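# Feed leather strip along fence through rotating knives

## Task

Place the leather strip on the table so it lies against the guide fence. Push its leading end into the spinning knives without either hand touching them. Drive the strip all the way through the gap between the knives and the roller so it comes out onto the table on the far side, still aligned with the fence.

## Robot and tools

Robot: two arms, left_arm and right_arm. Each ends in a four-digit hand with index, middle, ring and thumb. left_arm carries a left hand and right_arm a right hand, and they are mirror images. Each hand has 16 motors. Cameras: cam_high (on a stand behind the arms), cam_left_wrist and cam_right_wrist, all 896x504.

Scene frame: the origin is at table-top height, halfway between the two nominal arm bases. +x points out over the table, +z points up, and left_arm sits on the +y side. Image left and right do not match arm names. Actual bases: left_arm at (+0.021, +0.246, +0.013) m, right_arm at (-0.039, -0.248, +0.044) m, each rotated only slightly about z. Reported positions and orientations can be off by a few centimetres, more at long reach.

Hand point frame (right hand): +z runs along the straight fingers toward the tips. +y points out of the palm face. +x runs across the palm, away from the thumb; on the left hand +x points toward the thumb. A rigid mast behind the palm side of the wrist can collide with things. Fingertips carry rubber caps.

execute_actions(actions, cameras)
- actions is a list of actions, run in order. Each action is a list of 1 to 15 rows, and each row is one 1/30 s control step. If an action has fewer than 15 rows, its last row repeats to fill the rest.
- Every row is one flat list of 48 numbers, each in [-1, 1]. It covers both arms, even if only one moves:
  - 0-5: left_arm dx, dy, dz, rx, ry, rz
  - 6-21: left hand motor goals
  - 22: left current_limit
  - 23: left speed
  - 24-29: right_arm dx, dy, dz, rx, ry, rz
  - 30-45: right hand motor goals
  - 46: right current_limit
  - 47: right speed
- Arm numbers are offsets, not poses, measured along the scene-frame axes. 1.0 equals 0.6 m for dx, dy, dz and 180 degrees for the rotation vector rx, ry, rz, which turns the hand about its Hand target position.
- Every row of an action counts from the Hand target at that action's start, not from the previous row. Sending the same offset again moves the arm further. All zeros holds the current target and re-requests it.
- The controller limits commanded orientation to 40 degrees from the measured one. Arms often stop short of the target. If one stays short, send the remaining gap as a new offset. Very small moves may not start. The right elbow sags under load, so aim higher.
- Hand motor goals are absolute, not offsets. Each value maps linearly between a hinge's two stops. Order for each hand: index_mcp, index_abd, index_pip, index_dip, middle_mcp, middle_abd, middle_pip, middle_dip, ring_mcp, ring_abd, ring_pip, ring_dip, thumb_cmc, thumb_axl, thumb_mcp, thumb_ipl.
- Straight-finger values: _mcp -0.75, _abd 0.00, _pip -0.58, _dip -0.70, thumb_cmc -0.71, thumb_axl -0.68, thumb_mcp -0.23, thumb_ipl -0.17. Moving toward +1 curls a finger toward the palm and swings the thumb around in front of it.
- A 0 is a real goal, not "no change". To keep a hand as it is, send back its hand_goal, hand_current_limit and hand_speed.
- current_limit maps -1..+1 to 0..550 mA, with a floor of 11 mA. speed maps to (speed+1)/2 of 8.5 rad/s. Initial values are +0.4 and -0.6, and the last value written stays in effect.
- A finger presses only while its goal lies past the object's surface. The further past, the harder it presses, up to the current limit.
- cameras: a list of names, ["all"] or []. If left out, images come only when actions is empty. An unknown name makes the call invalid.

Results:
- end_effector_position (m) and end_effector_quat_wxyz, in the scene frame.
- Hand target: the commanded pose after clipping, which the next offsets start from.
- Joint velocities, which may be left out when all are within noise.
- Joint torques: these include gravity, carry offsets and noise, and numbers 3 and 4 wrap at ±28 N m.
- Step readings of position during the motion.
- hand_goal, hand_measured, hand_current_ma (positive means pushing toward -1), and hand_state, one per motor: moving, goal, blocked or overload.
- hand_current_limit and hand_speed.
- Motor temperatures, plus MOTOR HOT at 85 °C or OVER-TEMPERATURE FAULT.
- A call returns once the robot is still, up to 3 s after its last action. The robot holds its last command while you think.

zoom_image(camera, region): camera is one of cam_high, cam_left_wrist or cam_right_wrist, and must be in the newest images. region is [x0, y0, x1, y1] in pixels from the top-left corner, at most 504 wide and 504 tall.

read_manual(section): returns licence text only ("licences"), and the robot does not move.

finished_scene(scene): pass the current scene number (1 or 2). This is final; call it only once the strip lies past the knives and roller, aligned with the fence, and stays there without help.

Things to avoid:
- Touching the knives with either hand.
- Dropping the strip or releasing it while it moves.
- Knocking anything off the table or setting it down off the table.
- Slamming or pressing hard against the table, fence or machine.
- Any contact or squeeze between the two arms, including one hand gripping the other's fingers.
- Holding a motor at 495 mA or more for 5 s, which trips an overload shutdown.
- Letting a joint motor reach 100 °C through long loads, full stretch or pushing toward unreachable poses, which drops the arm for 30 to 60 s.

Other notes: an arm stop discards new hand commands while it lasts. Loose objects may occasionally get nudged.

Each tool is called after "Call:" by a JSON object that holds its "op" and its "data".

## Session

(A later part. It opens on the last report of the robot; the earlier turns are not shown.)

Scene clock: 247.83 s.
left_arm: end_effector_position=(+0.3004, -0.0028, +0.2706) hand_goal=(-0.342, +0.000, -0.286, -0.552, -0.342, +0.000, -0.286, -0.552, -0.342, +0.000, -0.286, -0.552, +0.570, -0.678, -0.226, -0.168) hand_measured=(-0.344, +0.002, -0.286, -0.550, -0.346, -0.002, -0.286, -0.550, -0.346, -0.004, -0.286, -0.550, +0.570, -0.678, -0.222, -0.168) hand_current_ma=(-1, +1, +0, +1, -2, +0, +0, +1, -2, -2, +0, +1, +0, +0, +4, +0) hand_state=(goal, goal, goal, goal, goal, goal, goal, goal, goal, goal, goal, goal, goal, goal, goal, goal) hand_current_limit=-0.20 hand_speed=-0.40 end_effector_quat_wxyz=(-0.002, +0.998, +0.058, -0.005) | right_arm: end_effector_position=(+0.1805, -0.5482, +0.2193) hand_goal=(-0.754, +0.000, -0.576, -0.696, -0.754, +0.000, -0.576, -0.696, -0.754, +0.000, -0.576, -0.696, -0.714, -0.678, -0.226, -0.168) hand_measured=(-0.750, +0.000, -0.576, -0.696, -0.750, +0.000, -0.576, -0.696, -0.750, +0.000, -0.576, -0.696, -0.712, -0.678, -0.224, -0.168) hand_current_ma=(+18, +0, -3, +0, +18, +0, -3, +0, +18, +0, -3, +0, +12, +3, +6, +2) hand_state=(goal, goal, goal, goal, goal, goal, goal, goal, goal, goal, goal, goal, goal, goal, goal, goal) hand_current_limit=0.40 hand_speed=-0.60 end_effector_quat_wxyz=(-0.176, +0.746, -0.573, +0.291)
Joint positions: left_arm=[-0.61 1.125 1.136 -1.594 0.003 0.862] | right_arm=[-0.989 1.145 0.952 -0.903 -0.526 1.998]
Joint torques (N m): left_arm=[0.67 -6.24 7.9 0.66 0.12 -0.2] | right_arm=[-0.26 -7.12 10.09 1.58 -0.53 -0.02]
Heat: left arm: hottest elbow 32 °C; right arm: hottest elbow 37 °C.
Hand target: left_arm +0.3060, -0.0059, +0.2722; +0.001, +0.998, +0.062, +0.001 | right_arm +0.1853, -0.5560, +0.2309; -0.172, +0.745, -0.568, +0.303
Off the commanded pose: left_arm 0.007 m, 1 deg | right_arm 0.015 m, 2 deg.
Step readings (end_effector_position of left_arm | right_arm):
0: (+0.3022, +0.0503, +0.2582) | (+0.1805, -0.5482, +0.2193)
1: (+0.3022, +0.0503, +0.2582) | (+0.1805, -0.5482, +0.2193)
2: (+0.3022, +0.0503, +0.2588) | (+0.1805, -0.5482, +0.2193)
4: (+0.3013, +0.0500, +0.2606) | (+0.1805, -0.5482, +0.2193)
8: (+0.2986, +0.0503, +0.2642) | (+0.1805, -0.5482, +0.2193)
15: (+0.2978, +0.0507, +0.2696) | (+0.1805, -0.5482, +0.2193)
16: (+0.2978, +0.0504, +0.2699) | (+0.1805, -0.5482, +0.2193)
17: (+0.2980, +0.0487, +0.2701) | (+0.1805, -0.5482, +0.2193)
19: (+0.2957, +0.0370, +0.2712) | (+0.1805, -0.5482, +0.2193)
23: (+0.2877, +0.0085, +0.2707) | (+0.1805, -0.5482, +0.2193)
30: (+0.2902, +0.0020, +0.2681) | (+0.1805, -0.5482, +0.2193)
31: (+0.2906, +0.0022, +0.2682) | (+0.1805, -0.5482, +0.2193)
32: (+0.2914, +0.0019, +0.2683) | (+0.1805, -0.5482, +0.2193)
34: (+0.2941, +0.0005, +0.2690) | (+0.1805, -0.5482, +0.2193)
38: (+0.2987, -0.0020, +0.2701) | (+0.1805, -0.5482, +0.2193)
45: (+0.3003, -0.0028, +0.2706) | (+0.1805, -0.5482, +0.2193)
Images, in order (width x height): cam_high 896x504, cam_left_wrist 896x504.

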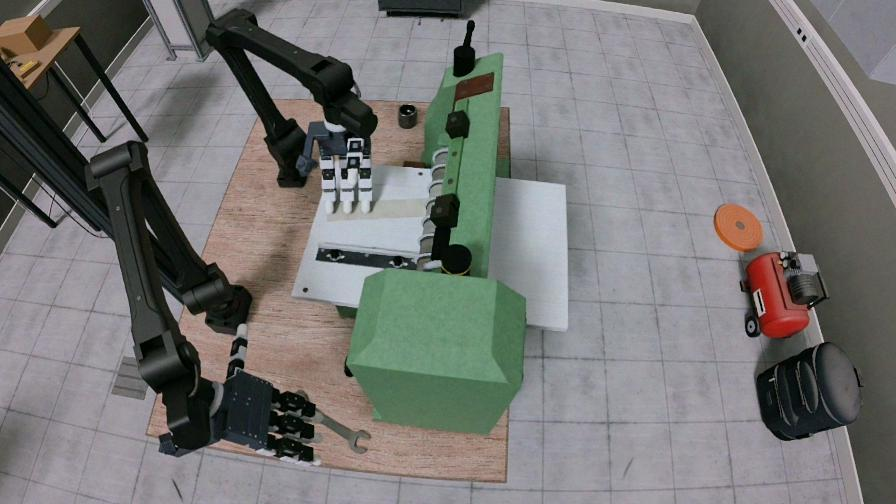

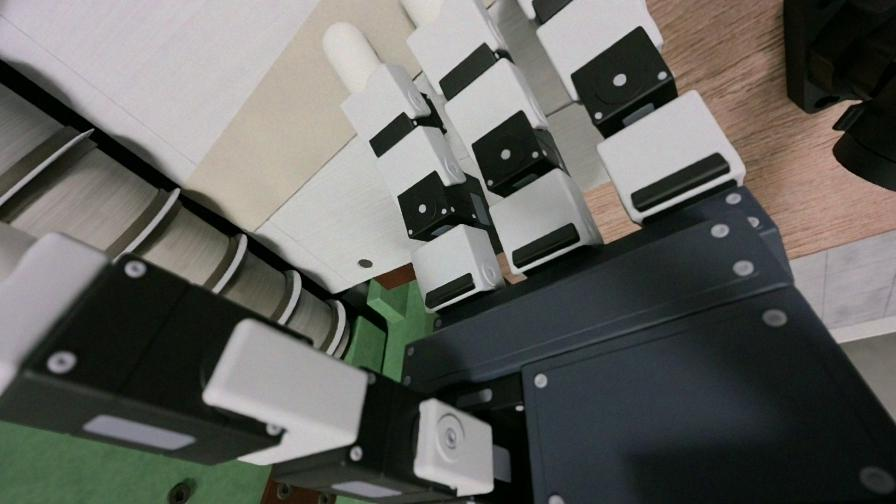

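Call:
{"op": "execute_actions", "data": {"actions": [[[0,0,-0.02,0,0,0,-0.342,0,-0.285,-0.551,-0.342,0,-0.285,-0.551,-0.342,0,-0.285,-0.551,0.571,-0.678,-0.226,-0.168,-0.2,-0.4,0,0,0,0,0,0,-0.754,0,-0.576,-0.696,-0.754,0,-0.576,-0.696,-0.754,0,-0.576,-0.696,-0.714,-0.678,-0.226,-0.168,0.4,-0.6]],[[0,0,-0.015,0,0,0,-0.342,0,-0.285,-0.551,-0.342,0,-0.285,-0.551,-0.342,0,-0.285,-0.551,0.571,-0.678,-0.226,-0.168,-0.2,-0.4,0,0,0,0,0,0,-0.754,0,-0.576,-0.696,-0.754,0,-0.576,-0.696,-0.754,0,-0.576,-0.696,-0.714,-0.678,-0.226,-0.168,0.4,-0.6]]], "cameras": []}}

Scene clock: 271.43 s.
left_arm: end_effector_position=(+0.3024, -0.0038, +0.2619) hand_goal=(-0.342, +0.000, -0.286, -0.552, -0.342, +0.000, -0.286, -0.552, -0.342, +0.000, -0.286, -0.552, +0.570, -0.678, -0.226, -0.168) hand_measured=(-0.328, +0.008, -0.272, -0.544, -0.330, +0.004, -0.272, -0.546, -0.330, +0.002, -0.274, -0.546, +0.570, -0.678, -0.222, -0.168) hand_current_ma=(+18, +5, +16, +7, +14, +2, +15, +5, +12, +1, +11, +4, +0, +0, +4, +0) hand_state=(goal, goal, goal, goal, goal, goal, goal, goal, goal, goal, goal, goal, goal, goal, goal, goal) hand_current_limit=-0.20 hand_speed=-0.40 end_effector_quat_wxyz=(+0.003, +0.998, +0.059, +0.002) | right_arm: end_effector_position=(+0.1805, -0.5482, +0.2193) hand_goal=(-0.754, +0.000, -0.576, -0.696, -0.754, +0.000, -0.576, -0.696, -0.754, +0.000, -0.576, -0.696, -0.714, -0.678, -0.226, -0.168) hand_measured=(-0.750, +0.000, -0.576, -0.696, -0.750, +0.000, -0.576, -0.696, -0.750, +0.000, -0.576, -0.696, -0.712, -0.678, -0.224, -0.168) hand_current_ma=(+18, +0, -3, +0, +18, +0, -3, +0, +18, +0, -3, +0, +12, +3, +6, +2) hand_state=(goal, goal, goal, goal, goal, goal, goal, goal, goal, goal, goal, goal, goal, goal, goal, goal) hand_current_limit=0.40 hand_speed=-0.60 end_effector_quat_wxyz=(-0.176, +0.746, -0.573, +0.291)
Joint positions: left_arm=[-0.61 1.118 1.105 -1.551 0.003 0.861] | right_arm=[-0.989 1.145 0.952 -0.903 -0.526 1.998]
Joint torques (N m): left_arm=[0.67 -5.54 6.19 1.17 0.11 -0.19] | right_arm=[-0.32 -7.06 10.1 1.58 -0.53 -0.02]
Heat: left arm: hottest elbow 33 °C; right arm: hottest elbow 37 °C.
Hand target: left_arm +0.3061, -0.0058, +0.2513; +0.001, +0.998, +0.063, +0.000 | right_arm +0.1853, -0.5560, +0.2309; -0.172, +0.745, -0.568, +0.303
Off the commanded pose: left_arm 0.011 m, 1 deg | right_arm 0.015 m, 2 deg.
Step readings (end_effector_position of left_arm | right_arm):
0: (+0.3005, -0.0028, +0.2706) | (+0.1805, -0.5482, +0.2193)
1: (+0.3006, -0.0029, +0.2706) | (+0.1805, -0.5482, +0.2193)
2: (+0.3009, -0.0031, +0.2703) | (+0.1805, -0.5482, +0.2193)
4: (+0.3017, -0.0036, +0.2678) | (+0.1805, -0.5482, +0.2193)
8: (+0.3016, -0.0034, +0.2645) | (+0.1805, -0.5482, +0.2193)
15: (+0.3020, -0.0037, +0.2645) | (+0.1805, -0.5482, +0.2193)
16: (+0.3020, -0.0037, +0.2643) | (+0.1805, -0.5482, +0.2193)
17: (+0.3020, -0.0037, +0.2639) | (+0.1805, -0.5482, +0.2193)
19: (+0.3022, -0.0039, +0.2630) | (+0.1805, -0.5482, +0.2193)
23: (+0.3021, -0.0037, +0.2621) | (+0.1805, -0.5482, +0.2193)
30: (+0.3024, -0.0038, +0.2619) | (+0.1805, -0.5482, +0.2193)
No camera images: "cameras" was empty.

Call:
{"op": "execute_actions", "data": {"actions": [[[-0.033,-0.004,0,0,0,0,-0.342,0,-0.285,-0.551,-0.342,0,-0.285,-0.551,-0.342,0,-0.285,-0.551,0.571,-0.678,-0.226,-0.168,-0.2,-0.4,0,0,0,0,0,0,-0.754,0,-0.576,-0.696,-0.754,0,-0.576,-0.696,-0.754,0,-0.576,-0.696,-0.714,-0.678,-0.226,-0.168,0.4,-0.6]],[[-0.033,-0.004,0,0,0,0,-0.342,0,-0.285,-0.551,-0.342,0,-0.285,-0.551,-0.342,0,-0.285,-0.551,0.571,-0.678,-0.226,-0.168,-0.2,-0.4,0,0,0,0,0,0,-0.754,0,-0.576,-0.696,-0.754,0,-0.576,-0.696,-0.754,0,-0.576,-0.696,-0.714,-0.678,-0.226,-0.168,0.4,-0.6]]], "cameras": ["cam_high","cam_left_wrist"]}}

Call:
{"op": "zoom_image", "data": {"camera": "cam_high", "region": [280, 100, 480, 270]}}

Scene clock: 285.30 s.
left_arm: end_effector_position=(+0.2750, -0.0111, +0.2611) hand_goal=(-0.342, +0.000, -0.286, -0.552, -0.342, +0.000, -0.286, -0.552, -0.342, +0.000, -0.286, -0.552, +0.570, -0.678, -0.226, -0.168) hand_measured=(-0.328, -0.006, -0.272, -0.544, -0.324, -0.010, -0.270, -0.544, -0.322, -0.014, -0.268, -0.542, +0.570, -0.678, -0.222, -0.168) hand_current_ma=(+15, -4, +15, +7, +23, -8, +18, +6, +29, -11, +22, +8, +0, +0, +4, +0) hand_state=(goal, goal, goal, goal, goal, goal, goal, goal, blocked, goal, goal, goal, goal, goal, goal, goal) hand_current_limit=-0.20 hand_speed=-0.40 end_effector_quat_wxyz=(+0.011, +0.998, +0.068, +0.013) | right_arm: end_effector_position=(+0.1805, -0.5482, +0.2193) hand_goal=(-0.754, +0.000, -0.576, -0.696, -0.754, +0.000, -0.576, -0.696, -0.754, +0.000, -0.576, -0.696, -0.714, -0.678, -0.226, -0.168) hand_measured=(-0.750, +0.000, -0.576, -0.696, -0.750, +0.000, -0.576, -0.696, -0.750, +0.000, -0.576, -0.696, -0.712, -0.678, -0.224, -0.168) hand_current_ma=(+18, +0, -3, +0, +18, +0, -3, +0, +18, +0, -3, +0, +12, +3, +6, +2) hand_state=(goal, goal, goal, goal, goal, goal, goal, goal, goal, goal, goal, goal, goal, goal, goal, goal) hand_current_limit=0.40 hand_speed=-0.60 end_effector_quat_wxyz=(-0.176, +0.746, -0.573, +0.291)
Joint positions: left_arm=[-0.692 1.049 1.05 -1.537 -0.001 0.76] | right_arm=[-0.989 1.145 0.952 -0.903 -0.526 1.998]
Joint torques (N m): left_arm=[-0.38 -5.48 6.26 -0.12 0.23 -0.16] | right_arm=[-0.38 -7.18 10.09 1.57 -0.53 -0.02]
Motor temperatures (°C): left_arm=[27 27 31 27 24 25] | right_arm=[22 25 38 26 25 24]
Heat: left arm: hottest elbow 31 °C; right arm: hottest elbow 38 °C.
Hand target: left_arm +0.2664, -0.0106, +0.2512; +0.001, +0.998, +0.063, +0.000 | right_arm +0.1853, -0.5560, +0.2309; -0.172, +0.745, -0.568, +0.303
Off the commanded pose: left_arm 0.013 m, 2 deg | right_arm 0.015 m, 2 deg.
Step readings (end_effector_position of left_arm | right_arm):
0: (+0.3024, -0.0038, +0.2619) | (+0.1805, -0.5482, +0.2193)
1: (+0.3022, -0.0038, +0.2618) | (+0.1805, -0.5482, +0.2193)
2: (+0.3018, -0.0037, +0.2616) | (+0.1805, -0.5482, +0.2193)
4: (+0.2998, -0.0038, +0.2614) | (+0.1805, -0.5482, +0.2193)
8: (+0.2945, -0.0052, +0.2616) | (+0.1805, -0.5482, +0.2193)
15: (+0.2931, -0.0062, +0.2615) | (+0.1805, -0.5482, +0.2193)
16: (+0.2929, -0.0062, +0.2614) | (+0.1805, -0.5482, +0.2193)
17: (+0.2923, -0.0061, +0.2612) | (+0.1805, -0.5482, +0.2193)
19: (+0.2883, -0.0065, +0.2610) | (+0.1805, -0.5482, +0.2193)
23: (+0.2774, -0.0099, +0.2613) | (+0.1805, -0.5482, +0.2193)
30: (+0.2749, -0.0111, +0.2611) | (+0.1805, -0.5482, +0.2193)
Images, in order (width x height): cam_high 896x504, cam_left_wrist 896x504.

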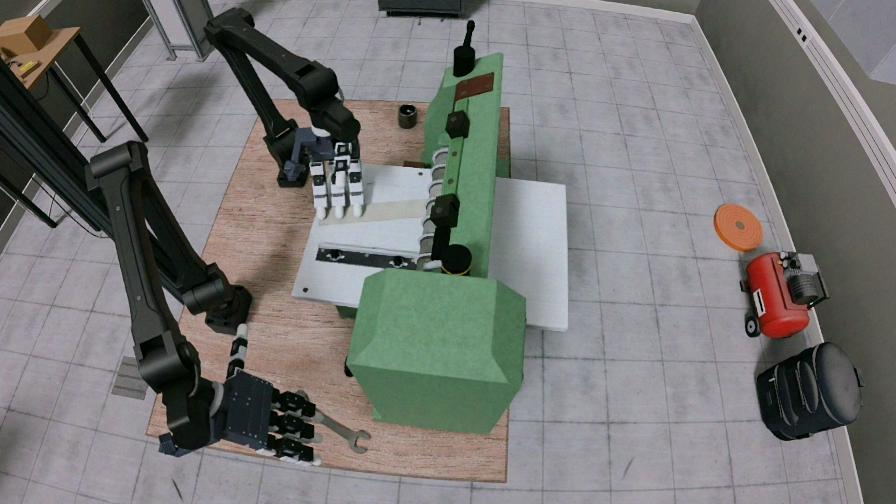

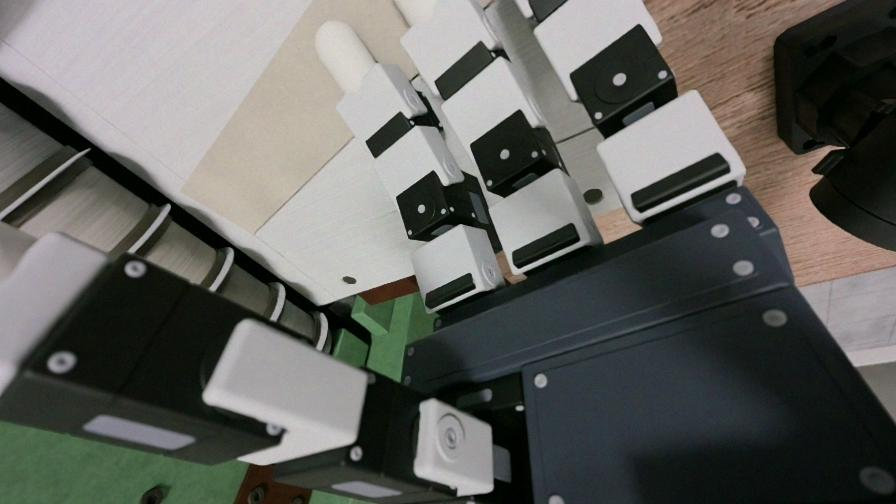

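Scaled by 2.520 from the camera's 896x504 image, which has a finer 1280x720 frame.

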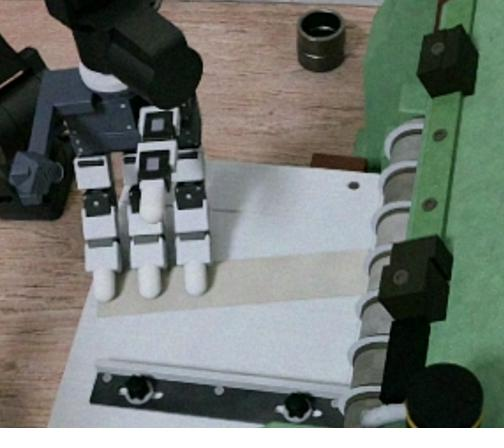

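Call:
{"op": "execute_actions", "data": {"actions": [[[0.001,-0.027,0,0,0,-0.0171,-0.342,0,-0.285,-0.551,-0.342,0,-0.285,-0.551,-0.342,0,-0.285,-0.551,0.571,-0.678,-0.226,-0.168,-0.2,-0.4,0,0,0,0,0,0,-0.754,0,-0.576,-0.696,-0.754,0,-0.576,-0.696,-0.754,0,-0.576,-0.696,-0.714,-0.678,-0.226,-0.168,0.4,-0.6]],[[0.001,-0.027,0,0,0,-0.0171,-0.342,0,-0.285,-0.551,-0.342,0,-0.285,-0.551,-0.342,0,-0.285,-0.551,0.571,-0.678,-0.226,-0.168,-0.2,-0.4,0,0,0,0,0,0,-0.754,0,-0.576,-0.696,-0.754,0,-0.576,-0.696,-0.754,0,-0.576,-0.696,-0.714,-0.678,-0.226,-0.168,0.4,-0.6]],[[0.001,-0.027,0,0,0,-0.0171,-0.342,0,-0.285,-0.551,-0.342,0,-0.285,-0.551,-0.342,0,-0.285,-0.551,0.571,-0.678,-0.226,-0.168,-0.2,-0.4,0,0,0,0,0,0,-0.754,0,-0.576,-0.696,-0.754,0,-0.576,-0.696,-0.754,0,-0.576,-0.696,-0.714,-0.678,-0.226,-0.168,0.4,-0.6]],[[0.001,-0.027,0,0,0,-0.0171,-0.342,0,-0.285,-0.551,-0.342,0,-0.285,-0.551,-0.342,0,-0.285,-0.551,0.571,-0.678,-0.226,-0.168,-0.2,-0.4,0,0,0,0,0,0,-0.754,0,-0.576,-0.696,-0.754,0,-0.576,-0.696,-0.754,0,-0.576,-0.696,-0.714,-0.678,-0.226,-0.168,0.4,-0.6]]], "cameras": ["cam_high","cam_left_wrist"]}}

Call:
{"op": "zoom_image", "data": {"camera": "cam_high", "region": [280, 140, 480, 310]}}

Scene clock: 324.73 s.
left_arm: end_effector_position=(+0.2688, -0.0619, +0.2602) hand_goal=(-0.342, +0.000, -0.286, -0.552, -0.342, +0.000, -0.286, -0.552, -0.342, +0.000, -0.286, -0.552, +0.570, -0.678, -0.226, -0.168) hand_measured=(-0.322, -0.004, -0.266, -0.540, -0.320, -0.008, -0.264, -0.542, -0.318, -0.012, -0.264, -0.540, +0.570, -0.678, -0.222, -0.168) hand_current_ma=(+30, -2, +25, +11, +32, -6, +29, +10, +37, -10, +28, +11, +0, +0, +4, +0) hand_state=(blocked, goal, goal, goal, blocked, goal, blocked, goal, blocked, goal, blocked, goal, goal, goal, goal, goal) hand_current_limit=-0.20 hand_speed=-0.40 end_effector_quat_wxyz=(+0.005, +1.000, -0.026, +0.007) | right_arm: end_effector_position=(+0.1805, -0.5482, +0.2193) hand_goal=(-0.754, +0.000, -0.576, -0.696, -0.754, +0.000, -0.576, -0.696, -0.754, +0.000, -0.576, -0.696, -0.714, -0.678, -0.226, -0.168) hand_measured=(-0.750, +0.000, -0.576, -0.696, -0.750, +0.000, -0.576, -0.696, -0.750, +0.000, -0.576, -0.696, -0.712, -0.678, -0.224, -0.168) hand_current_ma=(+18, +0, -3, +0, +18, +0, -3, +0, +18, +0, -3, +0, +12, +3, +6, +2) hand_state=(goal, goal, goal, goal, goal, goal, goal, goal, goal, goal, goal, goal, goal, goal, goal, goal) hand_current_limit=0.40 hand_speed=-0.60 end_effector_quat_wxyz=(-0.176, +0.746, -0.573, +0.291)
Joint positions: left_arm=[-0.787 1.163 1.133 -1.524 -0.003 0.854] | right_arm=[-0.989 1.145 0.952 -0.903 -0.526 1.998]
Joint torques (N m): left_arm=[-0.73 -4.01 8.21 0.83 0.33 0.08] | right_arm=[-0.32 -7 10.1 1.55 -0.53 -0.02]
Heat: left arm: hottest elbow 30 °C; right arm: hottest elbow 38 °C.
Hand target: left_arm +0.2689, -0.0755, +0.2513; +0.001, +0.999, -0.045, +0.000 | right_arm +0.1853, -0.5560, +0.2309; -0.172, +0.745, -0.568, +0.303
Off the commanded pose: left_arm 0.016 m, 2 deg | right_arm 0.015 m, 2 deg.
Step readings (end_effector_position of left_arm | right_arm):
0: (+0.2750, -0.0110, +0.2611) | (+0.1805, -0.5482, +0.2193)
1: (+0.2750, -0.0110, +0.2611) | (+0.1805, -0.5482, +0.2193)
2: (+0.2747, -0.0113, +0.2611) | (+0.1805, -0.5482, +0.2193)
4: (+0.2734, -0.0127, +0.2608) | (+0.1805, -0.5482, +0.2193)
8: (+0.2709, -0.0155, +0.2600) | (+0.1805, -0.5482, +0.2193)
15: (+0.2708, -0.0158, +0.2596) | (+0.1805, -0.5482, +0.2193)
16: (+0.2708, -0.0160, +0.2596) | (+0.1805, -0.5482, +0.2193)
17: (+0.2714, -0.0166, +0.2601) | (+0.1805, -0.5482, +0.2193)
19: (+0.2711, -0.0203, +0.2599) | (+0.1805, -0.5482, +0.2193)
23: (+0.2699, -0.0283, +0.2599) | (+0.1805, -0.5482, +0.2193)
30: (+0.2697, -0.0304, +0.2601) | (+0.1805, -0.5482, +0.2193)
31: (+0.2697, -0.0304, +0.2599) | (+0.1805, -0.5482, +0.2193)
32: (+0.2698, -0.0311, +0.2601) | (+0.1805, -0.5482, +0.2193)
34: (+0.2695, -0.0345, +0.2601) | (+0.1805, -0.5482, +0.2193)
38: (+0.2690, -0.0435, +0.2599) | (+0.1805, -0.5482, +0.2193)
45: (+0.2689, -0.0459, +0.2601) | (+0.1805, -0.5482, +0.2193)
46: (+0.2689, -0.0461, +0.2600) | (+0.1805, -0.5482, +0.2193)
47: (+0.2689, -0.0467, +0.2602) | (+0.1805, -0.5482, +0.2193)
49: (+0.2688, -0.0502, +0.2602) | (+0.1805, -0.5482, +0.2193)
53: (+0.2689, -0.0593, +0.2600) | (+0.1805, -0.5482, +0.2193)
60: (+0.2688, -0.0618, +0.2602) | (+0.1805, -0.5482, +0.2193)
Images, in order (width x height): cam_high 896x504, cam_left_wrist 896x504.

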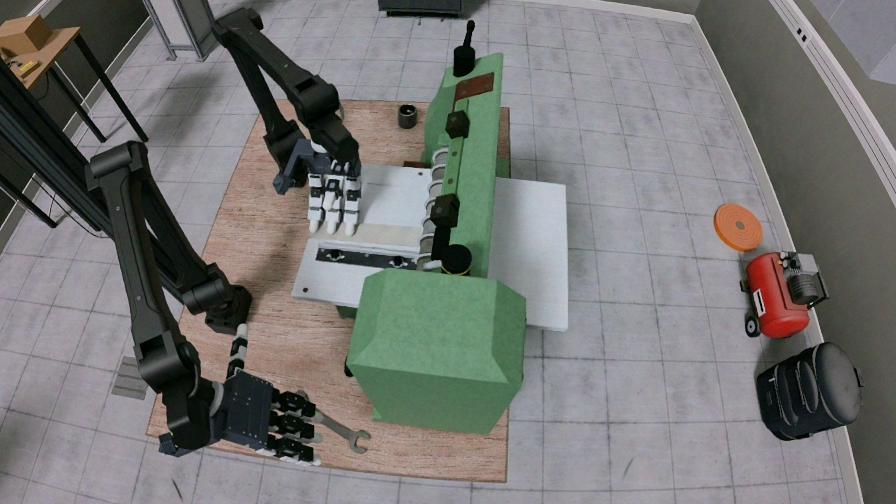

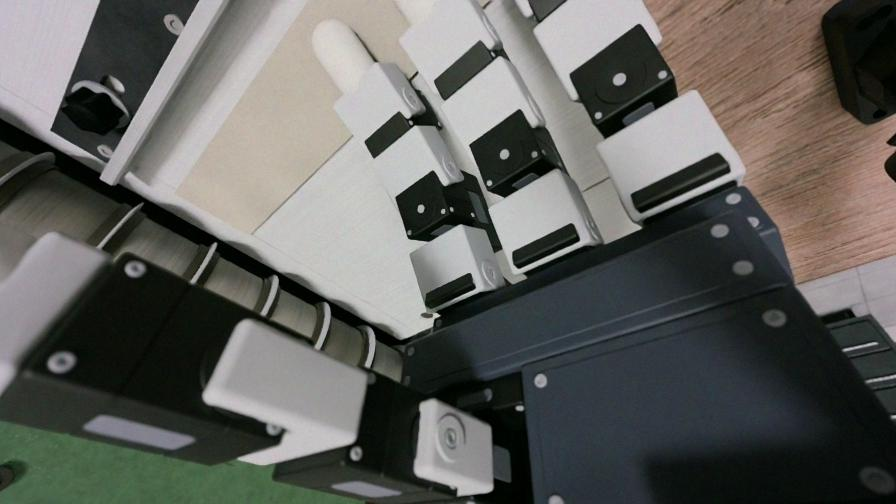

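Scaled by 2.520 from the camera's 896x504 image, which has a finer 1280x720 frame.

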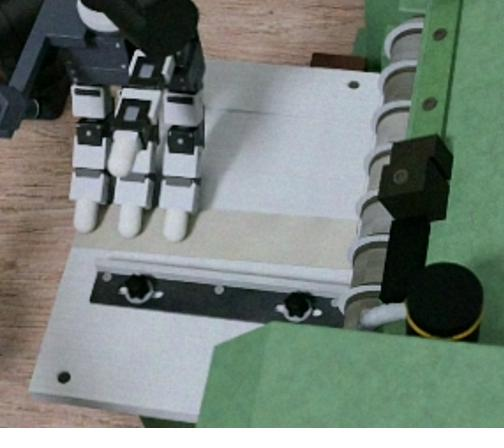

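Call:
{"op": "zoom_image", "data": {"camera": "cam_high", "region": [300, 200, 440, 280]}}

Call:
{"op": "zoom_image", "data": {"camera": "cam_left_wrist", "region": [60, 0, 400, 260]}}

Scaled by 3.600 from the camera's 896x504 image, which has a finer 1280x720 frame.

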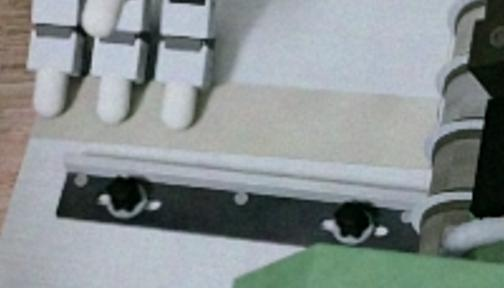

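Scaled by 1.482 from the camera's 896x504 image, which has a finer 1280x720 frame.

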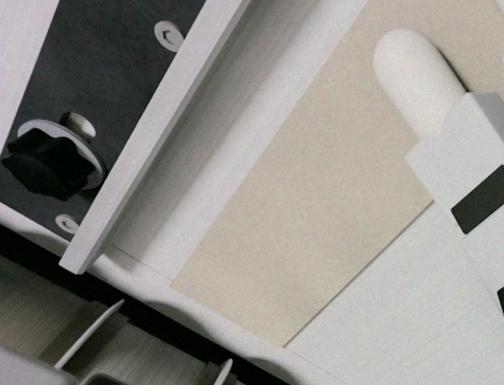

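Call:
{"op": "execute_actions", "data": {"actions": [[[-0.003,-0.022,0,0,0,-0.0022,-0.342,0,-0.285,-0.551,-0.342,0,-0.285,-0.551,-0.342,0,-0.285,-0.551,0.571,-0.678,-0.226,-0.168,-0.2,-0.4,0,0,0,0,0,0,-0.754,0,-0.576,-0.696,-0.754,0,-0.576,-0.696,-0.754,0,-0.576,-0.696,-0.714,-0.678,-0.226,-0.168,0.4,-0.6]],[[-0.003,-0.022,0,0,0,-0.0022,-0.342,0,-0.285,-0.551,-0.342,0,-0.285,-0.551,-0.342,0,-0.285,-0.551,0.571,-0.678,-0.226,-0.168,-0.2,-0.4,0,0,0,0,0,0,-0.754,0,-0.576,-0.696,-0.754,0,-0.576,-0.696,-0.754,0,-0.576,-0.696,-0.714,-0.678,-0.226,-0.168,0.4,-0.6]]], "cameras": ["cam_high","cam_left_wrist"]}}

Call:
{"op": "zoom_image", "data": {"camera": "cam_high", "region": [300, 200, 440, 280]}}

Call:
{"op": "zoom_image", "data": {"camera": "cam_left_wrist", "region": [60, 0, 400, 260]}}

Scene clock: 375.10 s.
left_arm: end_effector_position=(+0.2654, -0.0828, +0.2612) hand_goal=(-0.342, +0.000, -0.286, -0.552, -0.342, +0.000, -0.286, -0.552, -0.342, +0.000, -0.286, -0.552, +0.570, -0.678, -0.226, -0.168) hand_measured=(-0.326, +0.004, -0.266, -0.540, -0.324, -0.002, -0.264, -0.542, -0.320, -0.004, -0.264, -0.540, +0.570, -0.678, -0.222, -0.168) hand_current_ma=(+19, +1, +25, +11, +25, +0, +29, +10, +34, -2, +28, +11, +0, +0, +4, +0) hand_state=(goal, goal, goal, goal, goal, goal, blocked, goal, blocked, goal, blocked, goal, goal, goal, goal, goal) hand_current_limit=-0.20 hand_speed=-0.40 end_effector_quat_wxyz=(+0.003, +0.999, -0.042, +0.010) | right_arm: end_effector_position=(+0.1805, -0.5482, +0.2193) hand_goal=(-0.754, +0.000, -0.576, -0.696, -0.754, +0.000, -0.576, -0.696, -0.754, +0.000, -0.576, -0.696, -0.714, -0.678, -0.226, -0.168) hand_measured=(-0.750, +0.000, -0.576, -0.696, -0.750, +0.000, -0.576, -0.696, -0.750, +0.000, -0.576, -0.696, -0.712, -0.678, -0.224, -0.168) hand_current_ma=(+18, +0, -3, +0, +18, +0, -3, +0, +18, +0, -3, +0, +12, +3, +6, +2) hand_state=(goal, goal, goal, goal, goal, goal, goal, goal, goal, goal, goal, goal, goal, goal, goal, goal) hand_current_limit=0.40 hand_speed=-0.60 end_effector_quat_wxyz=(-0.176, +0.746, -0.573, +0.291)
Joint positions: left_arm=[-0.835 1.2 1.165 -1.519 -0.01 0.838] | right_arm=[-0.989 1.145 0.952 -0.903 -0.526 1.998]
Joint torques (N m): left_arm=[-1.49 -3.84 8.61 0.92 0.59 -0.2] | right_arm=[-0.32 -7.12 10.1 1.59 -0.53 -0.02]
Heat: left arm: hottest elbow 31 °C; right arm: hottest elbow 38 °C.
Hand target: left_arm +0.2653, -0.1019, +0.2513; +0.001, +0.999, -0.052, +0.000 | right_arm +0.1853, -0.5560, +0.2309; -0.172, +0.745, -0.568, +0.303
Off the commanded pose: left_arm 0.022 m, 2 deg | right_arm 0.015 m, 2 deg.
Step readings (end_effector_position of left_arm | right_arm):
0: (+0.2688, -0.0619, +0.2602) | (+0.1805, -0.5482, +0.2193)
1: (+0.2687, -0.0620, +0.2602) | (+0.1805, -0.5482, +0.2193)
2: (+0.2687, -0.0623, +0.2603) | (+0.1805, -0.5482, +0.2193)
4: (+0.2681, -0.0654, +0.2603) | (+0.1805, -0.5482, +0.2193)
8: (+0.2663, -0.0733, +0.2602) | (+0.1805, -0.5482, +0.2193)
15: (+0.2659, -0.0755, +0.2604) | (+0.1805, -0.5482, +0.2193)
16: (+0.2659, -0.0755, +0.2604) | (+0.1805, -0.5482, +0.2193)
17: (+0.2659, -0.0760, +0.2604) | (+0.1805, -0.5482, +0.2193)
19: (+0.2654, -0.0788, +0.2605) | (+0.1805, -0.5482, +0.2193)
23: (+0.2652, -0.0828, +0.2612) | (+0.1805, -0.5482, +0.2193)
30: (+0.2654, -0.0828, +0.2612) | (+0.1805, -0.5482, +0.2193)
Images, in order (width x height): cam_high 896x504, cam_left_wrist 896x504.

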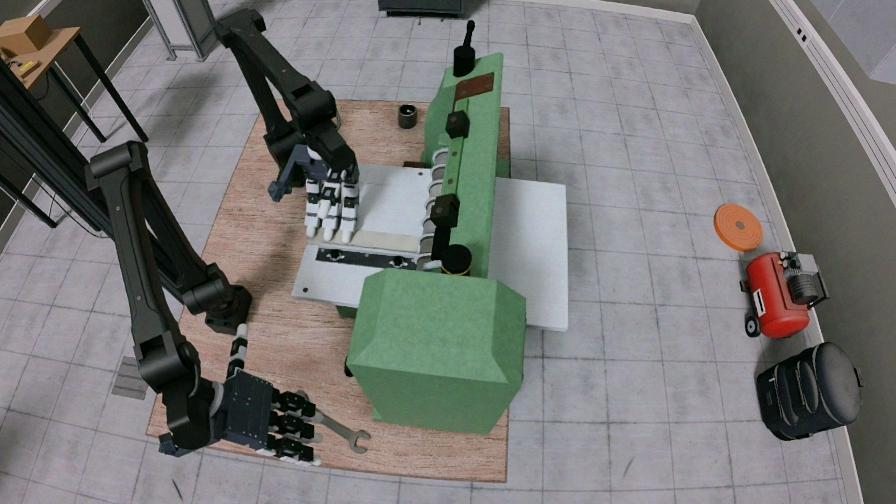

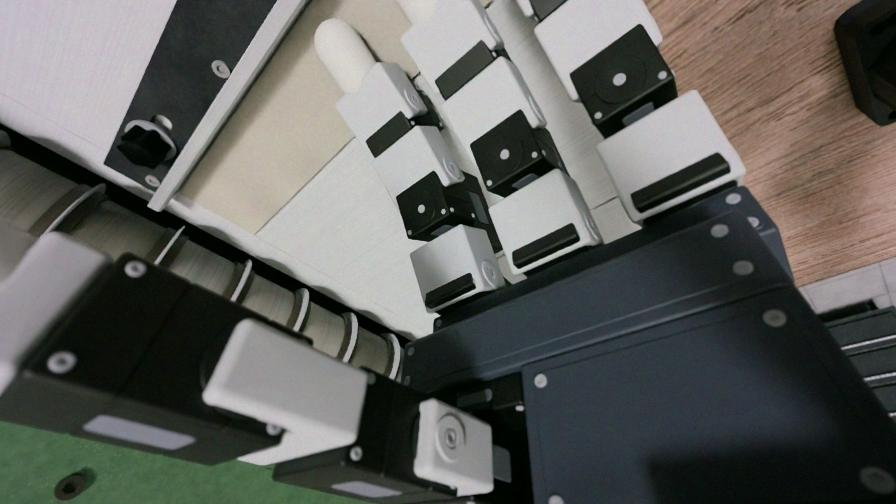

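Scaled by 3.600 from the camera's 896x504 image, which has a finer 1280x720 frame.

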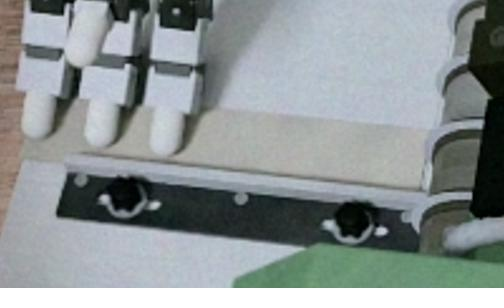

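Scaled by 1.482 from the camera's 896x504 image, which has a finer 1280x720 frame.

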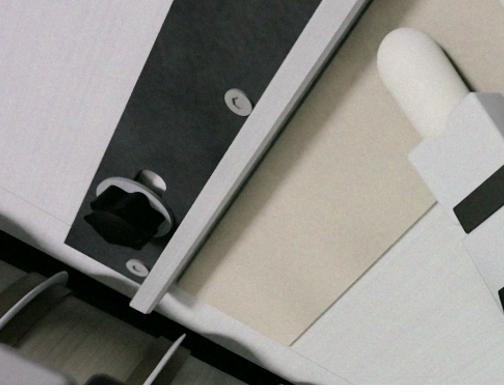

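Call:
{"op": "zoom_image", "data": {"camera": "cam_left_wrist", "region": [140, 60, 300, 250]}}

Scaled by 2.653 from the camera's 896x504 image, which has a finer 1280x720 frame.

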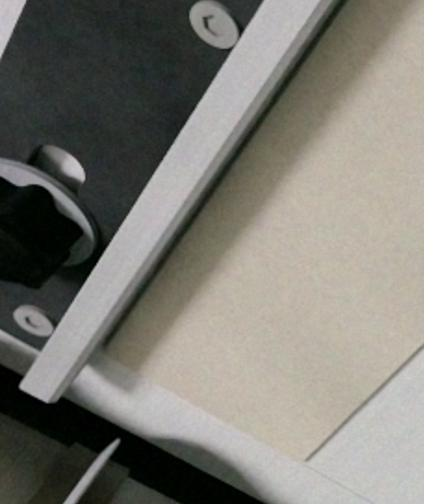

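Call:
{"op": "execute_actions", "data": {"actions": [[[0.033,-0.0013,0,0,0,0,-0.342,0,-0.285,-0.551,-0.342,0,-0.285,-0.551,-0.342,0,-0.285,-0.551,0.571,-0.678,-0.226,-0.168,-0.2,-0.4,0,0,0,0,0,0,-0.754,0,-0.576,-0.696,-0.754,0,-0.576,-0.696,-0.754,0,-0.576,-0.696,-0.714,-0.678,-0.226,-0.168,0.4,-0.6]],[[0.033,-0.0013,0,0,0,0,-0.342,0,-0.285,-0.551,-0.342,0,-0.285,-0.551,-0.342,0,-0.285,-0.551,0.571,-0.678,-0.226,-0.168,-0.2,-0.4,0,0,0,0,0,0,-0.754,0,-0.576,-0.696,-0.754,0,-0.576,-0.696,-0.754,0,-0.576,-0.696,-0.714,-0.678,-0.226,-0.168,0.4,-0.6]]], "cameras": ["cam_high","cam_left_wrist"]}}

Call:
{"op": "zoom_image", "data": {"camera": "cam_high", "region": [300, 200, 440, 280]}}

Call:
{"op": "zoom_image", "data": {"camera": "cam_left_wrist", "region": [60, 0, 400, 260]}}

Scene clock: 402.93 s.
left_arm: end_effector_position=(+0.2823, -0.0899, +0.2604) hand_goal=(-0.342, +0.000, -0.286, -0.552, -0.342, +0.000, -0.286, -0.552, -0.342, +0.000, -0.286, -0.552, +0.570, -0.678, -0.226, -0.168) hand_measured=(-0.320, +0.066, -0.260, -0.538, -0.322, +0.040, -0.264, -0.542, -0.326, +0.026, -0.268, -0.540, +0.570, -0.678, -0.222, -0.168) hand_current_ma=(+32, +122, +36, +16, +26, +57, +30, +10, +19, +31, +21, +11, +0, +0, +4, +0) hand_state=(blocked, blocked, blocked, goal, goal, blocked, blocked, goal, goal, blocked, goal, goal, goal, goal, goal, goal) hand_current_limit=-0.20 hand_speed=-0.40 end_effector_quat_wxyz=(+0.002, +0.998, -0.067, -0.005) | right_arm: end_effector_position=(+0.1805, -0.5482, +0.2193) hand_goal=(-0.754, +0.000, -0.576, -0.696, -0.754, +0.000, -0.576, -0.696, -0.754, +0.000, -0.576, -0.696, -0.714, -0.678, -0.226, -0.168) hand_measured=(-0.750, +0.000, -0.576, -0.696, -0.750, +0.000, -0.576, -0.696, -0.750, +0.000, -0.576, -0.696, -0.712, -0.678, -0.224, -0.168) hand_current_ma=(+18, +0, -3, +0, +18, +0, -3, +0, +18, +0, -3, +0, +12, +3, +6, +2) hand_state=(goal, goal, goal, goal, goal, goal, goal, goal, goal, goal, goal, goal, goal, goal, goal, goal) hand_current_limit=0.40 hand_speed=-0.60 end_effector_quat_wxyz=(-0.176, +0.746, -0.573, +0.291)
Joint positions: left_arm=[-0.794 1.266 1.221 -1.53 0.01 0.93] | right_arm=[-0.989 1.145 0.952 -0.903 -0.526 1.998]
Joint torques (N m): left_arm=[1.32 -4.01 9.28 1.59 -0.12 -0.32] | right_arm=[-0.38 -7.18 10.09 1.57 -0.54 -0.03]
Heat: left arm: hottest elbow 33 °C; right arm: hottest elbow 39 °C.
Hand target: left_arm +0.3048, -0.1035, +0.2512; +0.001, +0.999, -0.052, +0.000 | right_arm +0.1853, -0.5560, +0.2309; -0.172, +0.745, -0.568, +0.303
Off the commanded pose: left_arm 0.028 m, 2 deg | right_arm 0.015 m, 2 deg.
Step readings (end_effector_position of left_arm | right_arm):
0: (+0.2654, -0.0828, +0.2612) | (+0.1805, -0.5482, +0.2193)
1: (+0.2655, -0.0829, +0.2613) | (+0.1805, -0.5482, +0.2193)
2: (+0.2657, -0.0831, +0.2613) | (+0.1805, -0.5482, +0.2193)
4: (+0.2674, -0.0840, +0.2619) | (+0.1805, -0.5482, +0.2193)
8: (+0.2705, -0.0851, +0.2613) | (+0.1805, -0.5482, +0.2193)
15: (+0.2713, -0.0855, +0.2614) | (+0.1805, -0.5482, +0.2193)
16: (+0.2715, -0.0856, +0.2614) | (+0.1805, -0.5482, +0.2193)
17: (+0.2720, -0.0858, +0.2616) | (+0.1805, -0.5482, +0.2193)
19: (+0.2748, -0.0871, +0.2611) | (+0.1805, -0.5482, +0.2193)
23: (+0.2809, -0.0893, +0.2603) | (+0.1805, -0.5482, +0.2193)
30: (+0.2823, -0.0898, +0.2606) | (+0.1805, -0.5482, +0.2193)
Images, in order (width x height): cam_high 896x504, cam_left_wrist 896x504.

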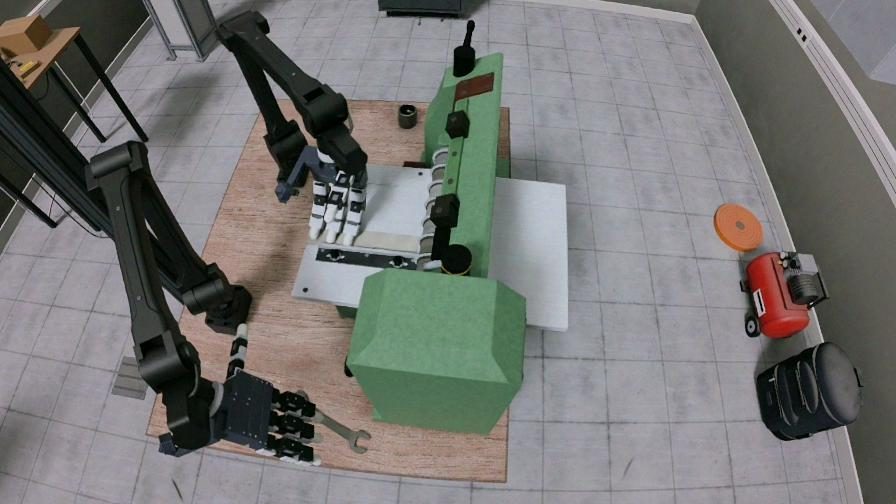

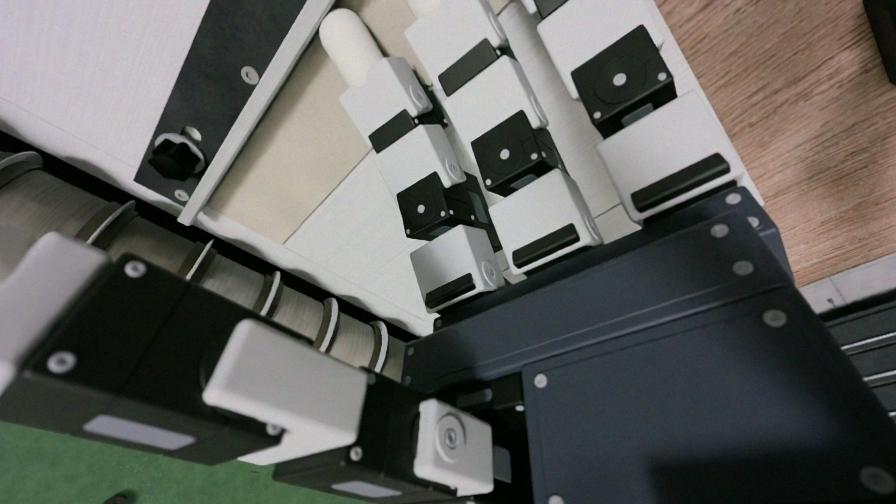

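Scaled by 3.600 from the camera's 896x504 image, which has a finer 1280x720 frame.

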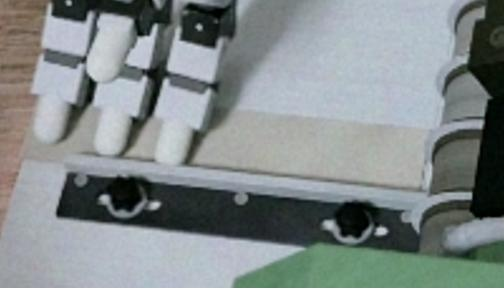

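Scaled by 1.482 from the camera's 896x504 image, which has a finer 1280x720 frame.

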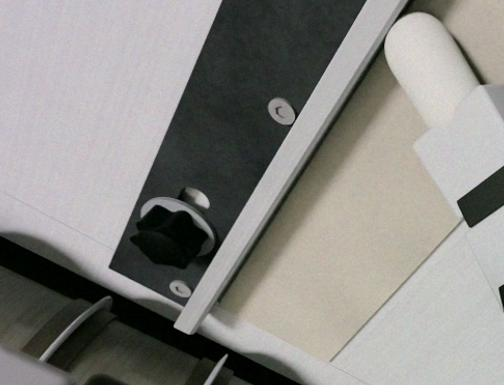

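Call:
{"op": "execute_actions", "data": {"actions": [[[-0.005,0,0.0667,0,0,0,-0.342,0,-0.285,-0.551,-0.342,0,-0.285,-0.551,-0.342,0,-0.285,-0.551,0.571,-0.678,-0.226,-0.168,-0.2,-0.4,0,0,0,0,0,0,-0.754,0,-0.576,-0.696,-0.754,0,-0.576,-0.696,-0.754,0,-0.576,-0.696,-0.714,-0.678,-0.226,-0.168,0.4,-0.6]],[[-0.02,0.0325,0,0,0,0.0206,-0.342,0,-0.285,-0.551,-0.342,0,-0.285,-0.551,-0.342,0,-0.285,-0.551,0.571,-0.678,-0.226,-0.168,-0.2,-0.4,0,0,0,0,0,0,-0.754,0,-0.576,-0.696,-0.754,0,-0.576,-0.696,-0.754,0,-0.576,-0.696,-0.714,-0.678,-0.226,-0.168,0.4,-0.6]],[[0,0,0,0,0,0,-0.342,0,-0.285,-0.551,-0.342,0,-0.285,-0.551,-0.342,0,-0.285,-0.551,0.571,-0.678,-0.226,-0.168,-0.2,-0.4,0,0,0,0,0,0,-0.754,0,-0.576,-0.696,-0.754,0,-0.576,-0.696,-0.754,0,-0.576,-0.696,-0.714,-0.678,-0.226,-0.168,0.4,-0.6]]], "cameras": ["cam_high","cam_left_wrist"]}}

Call:
{"op": "zoom_image", "data": {"camera": "cam_high", "region": [300, 200, 440, 280]}}

Call:
{"op": "zoom_image", "data": {"camera": "cam_left_wrist", "region": [60, 0, 400, 260]}}

Scene clock: 434.30 s.
left_arm: end_effector_position=(+0.2898, -0.0868, +0.2871) hand_goal=(-0.342, +0.000, -0.286, -0.552, -0.342, +0.000, -0.286, -0.552, -0.342, +0.000, -0.286, -0.552, +0.570, -0.678, -0.226, -0.168) hand_measured=(-0.344, +0.002, -0.286, -0.550, -0.344, +0.002, -0.284, -0.550, -0.344, +0.004, -0.286, -0.550, +0.570, -0.678, -0.222, -0.168) hand_current_ma=(-1, +1, +0, +1, -1, +1, +0, +1, -1, +1, +0, +1, +0, +0, +4, +0) hand_state=(goal, goal, goal, goal, goal, goal, goal, goal, goal, goal, goal, goal, goal, goal, goal, goal) hand_current_limit=-0.20 hand_speed=-0.40 end_effector_quat_wxyz=(+0.001, +1.000, -0.025, -0.001) | right_arm: end_effector_position=(+0.1805, -0.5482, +0.2193) hand_goal=(-0.754, +0.000, -0.576, -0.696, -0.754, +0.000, -0.576, -0.696, -0.754, +0.000, -0.576, -0.696, -0.714, -0.678, -0.226, -0.168) hand_measured=(-0.750, +0.000, -0.576, -0.696, -0.750, +0.000, -0.576, -0.696, -0.750, +0.000, -0.576, -0.696, -0.712, -0.678, -0.224, -0.168) hand_current_ma=(+18, +0, -3, +0, +18, +0, -3, +0, +18, +0, -3, +0, +12, +3, +6, +2) hand_state=(goal, goal, goal, goal, goal, goal, goal, goal, goal, goal, goal, goal, goal, goal, goal, goal) hand_current_limit=0.40 hand_speed=-0.60 end_effector_quat_wxyz=(-0.176, +0.746, -0.573, +0.291)
Joint positions: left_arm=[-0.793 1.26 1.285 -1.597 0.003 0.846] | right_arm=[-0.989 1.145 0.952 -0.903 -0.526 1.998]
Joint torques (N m): left_arm=[0.97 -9.52 7.66 -0.1 0.11 -0.2] | right_arm=[-0.38 -7.12 10.1 1.55 -0.53 -0.02]
Heat: left arm: hottest elbow 35 °C; right arm: hottest elbow 39 °C.
Hand target: left_arm +0.2900, -0.0839, +0.2913; +0.001, +1.000, -0.019, +0.000 | right_arm +0.1853, -0.5560, +0.2309; -0.172, +0.745, -0.568, +0.303
Off the commanded pose: left_arm 0.005 m, 1 deg | right_arm 0.015 m, 2 deg.
Step readings (end_effector_position of left_arm | right_arm):
0: (+0.2824, -0.0898, +0.2604) | (+0.1805, -0.5482, +0.2193)
1: (+0.2824, -0.0898, +0.2609) | (+0.1805, -0.5482, +0.2193)
2: (+0.2825, -0.0899, +0.2620) | (+0.1805, -0.5482, +0.2193)
4: (+0.2842, -0.0913, +0.2639) | (+0.1805, -0.5482, +0.2193)
8: (+0.2896, -0.0947, +0.2679) | (+0.1805, -0.5482, +0.2193)
15: (+0.2918, -0.0955, +0.2710) | (+0.1805, -0.5482, +0.2193)
16: (+0.2919, -0.0954, +0.2712) | (+0.1805, -0.5482, +0.2193)
17: (+0.2921, -0.0952, +0.2713) | (+0.1805, -0.5482, +0.2193)
19: (+0.2925, -0.0943, +0.2725) | (+0.1805, -0.5482, +0.2193)
23: (+0.2913, -0.0907, +0.2799) | (+0.1805, -0.5482, +0.2193)
30: (+0.2896, -0.0874, +0.2881) | (+0.1805, -0.5482, +0.2193)
31: (+0.2897, -0.0872, +0.2879) | (+0.1805, -0.5482, +0.2193)
32: (+0.2897, -0.0871, +0.2876) | (+0.1805, -0.5482, +0.2193)
34: (+0.2897, -0.0870, +0.2872) | (+0.1805, -0.5482, +0.2193)
38: (+0.2897, -0.0869, +0.2871) | (+0.1805, -0.5482, +0.2193)
45: (+0.2898, -0.0868, +0.2871) | (+0.1805, -0.5482, +0.2193)
Images, in order (width x height): cam_high 896x504, cam_left_wrist 896x504.

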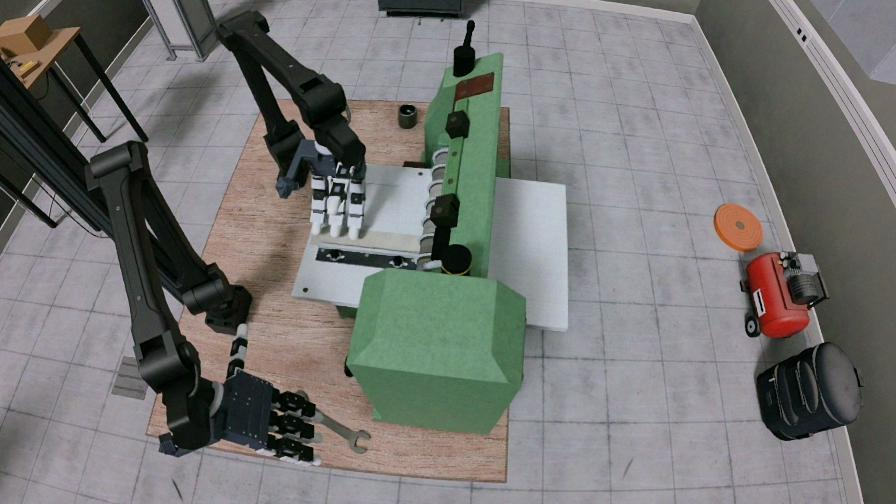

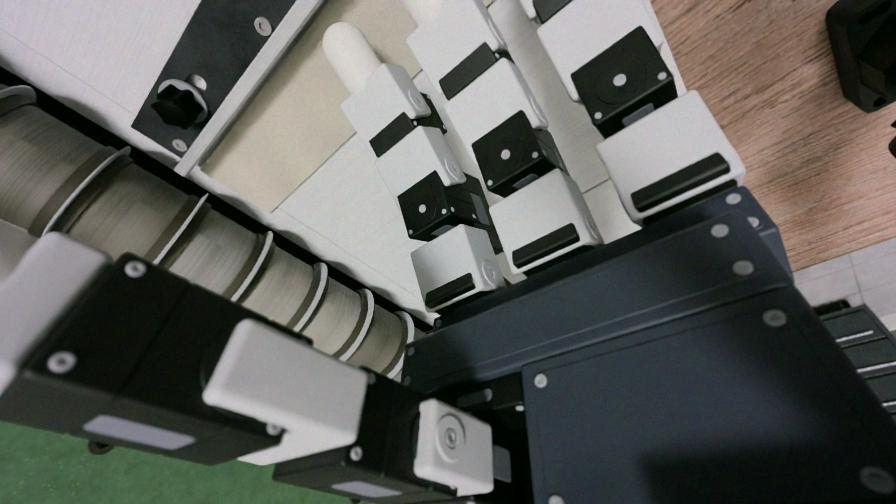

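Scaled by 3.600 from the camera's 896x504 image, which has a finer 1280x720 frame.

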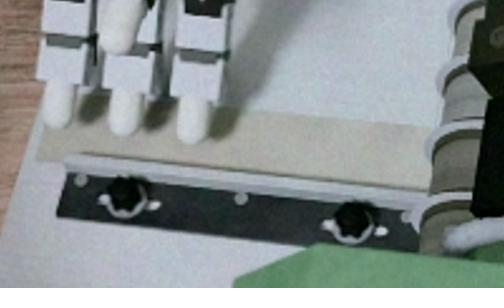

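Scaled by 1.482 from the camera's 896x504 image, which has a finer 1280x720 frame.

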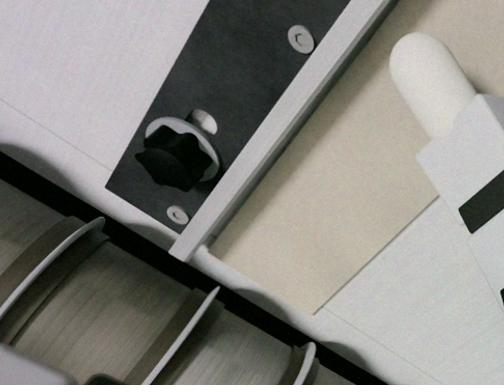

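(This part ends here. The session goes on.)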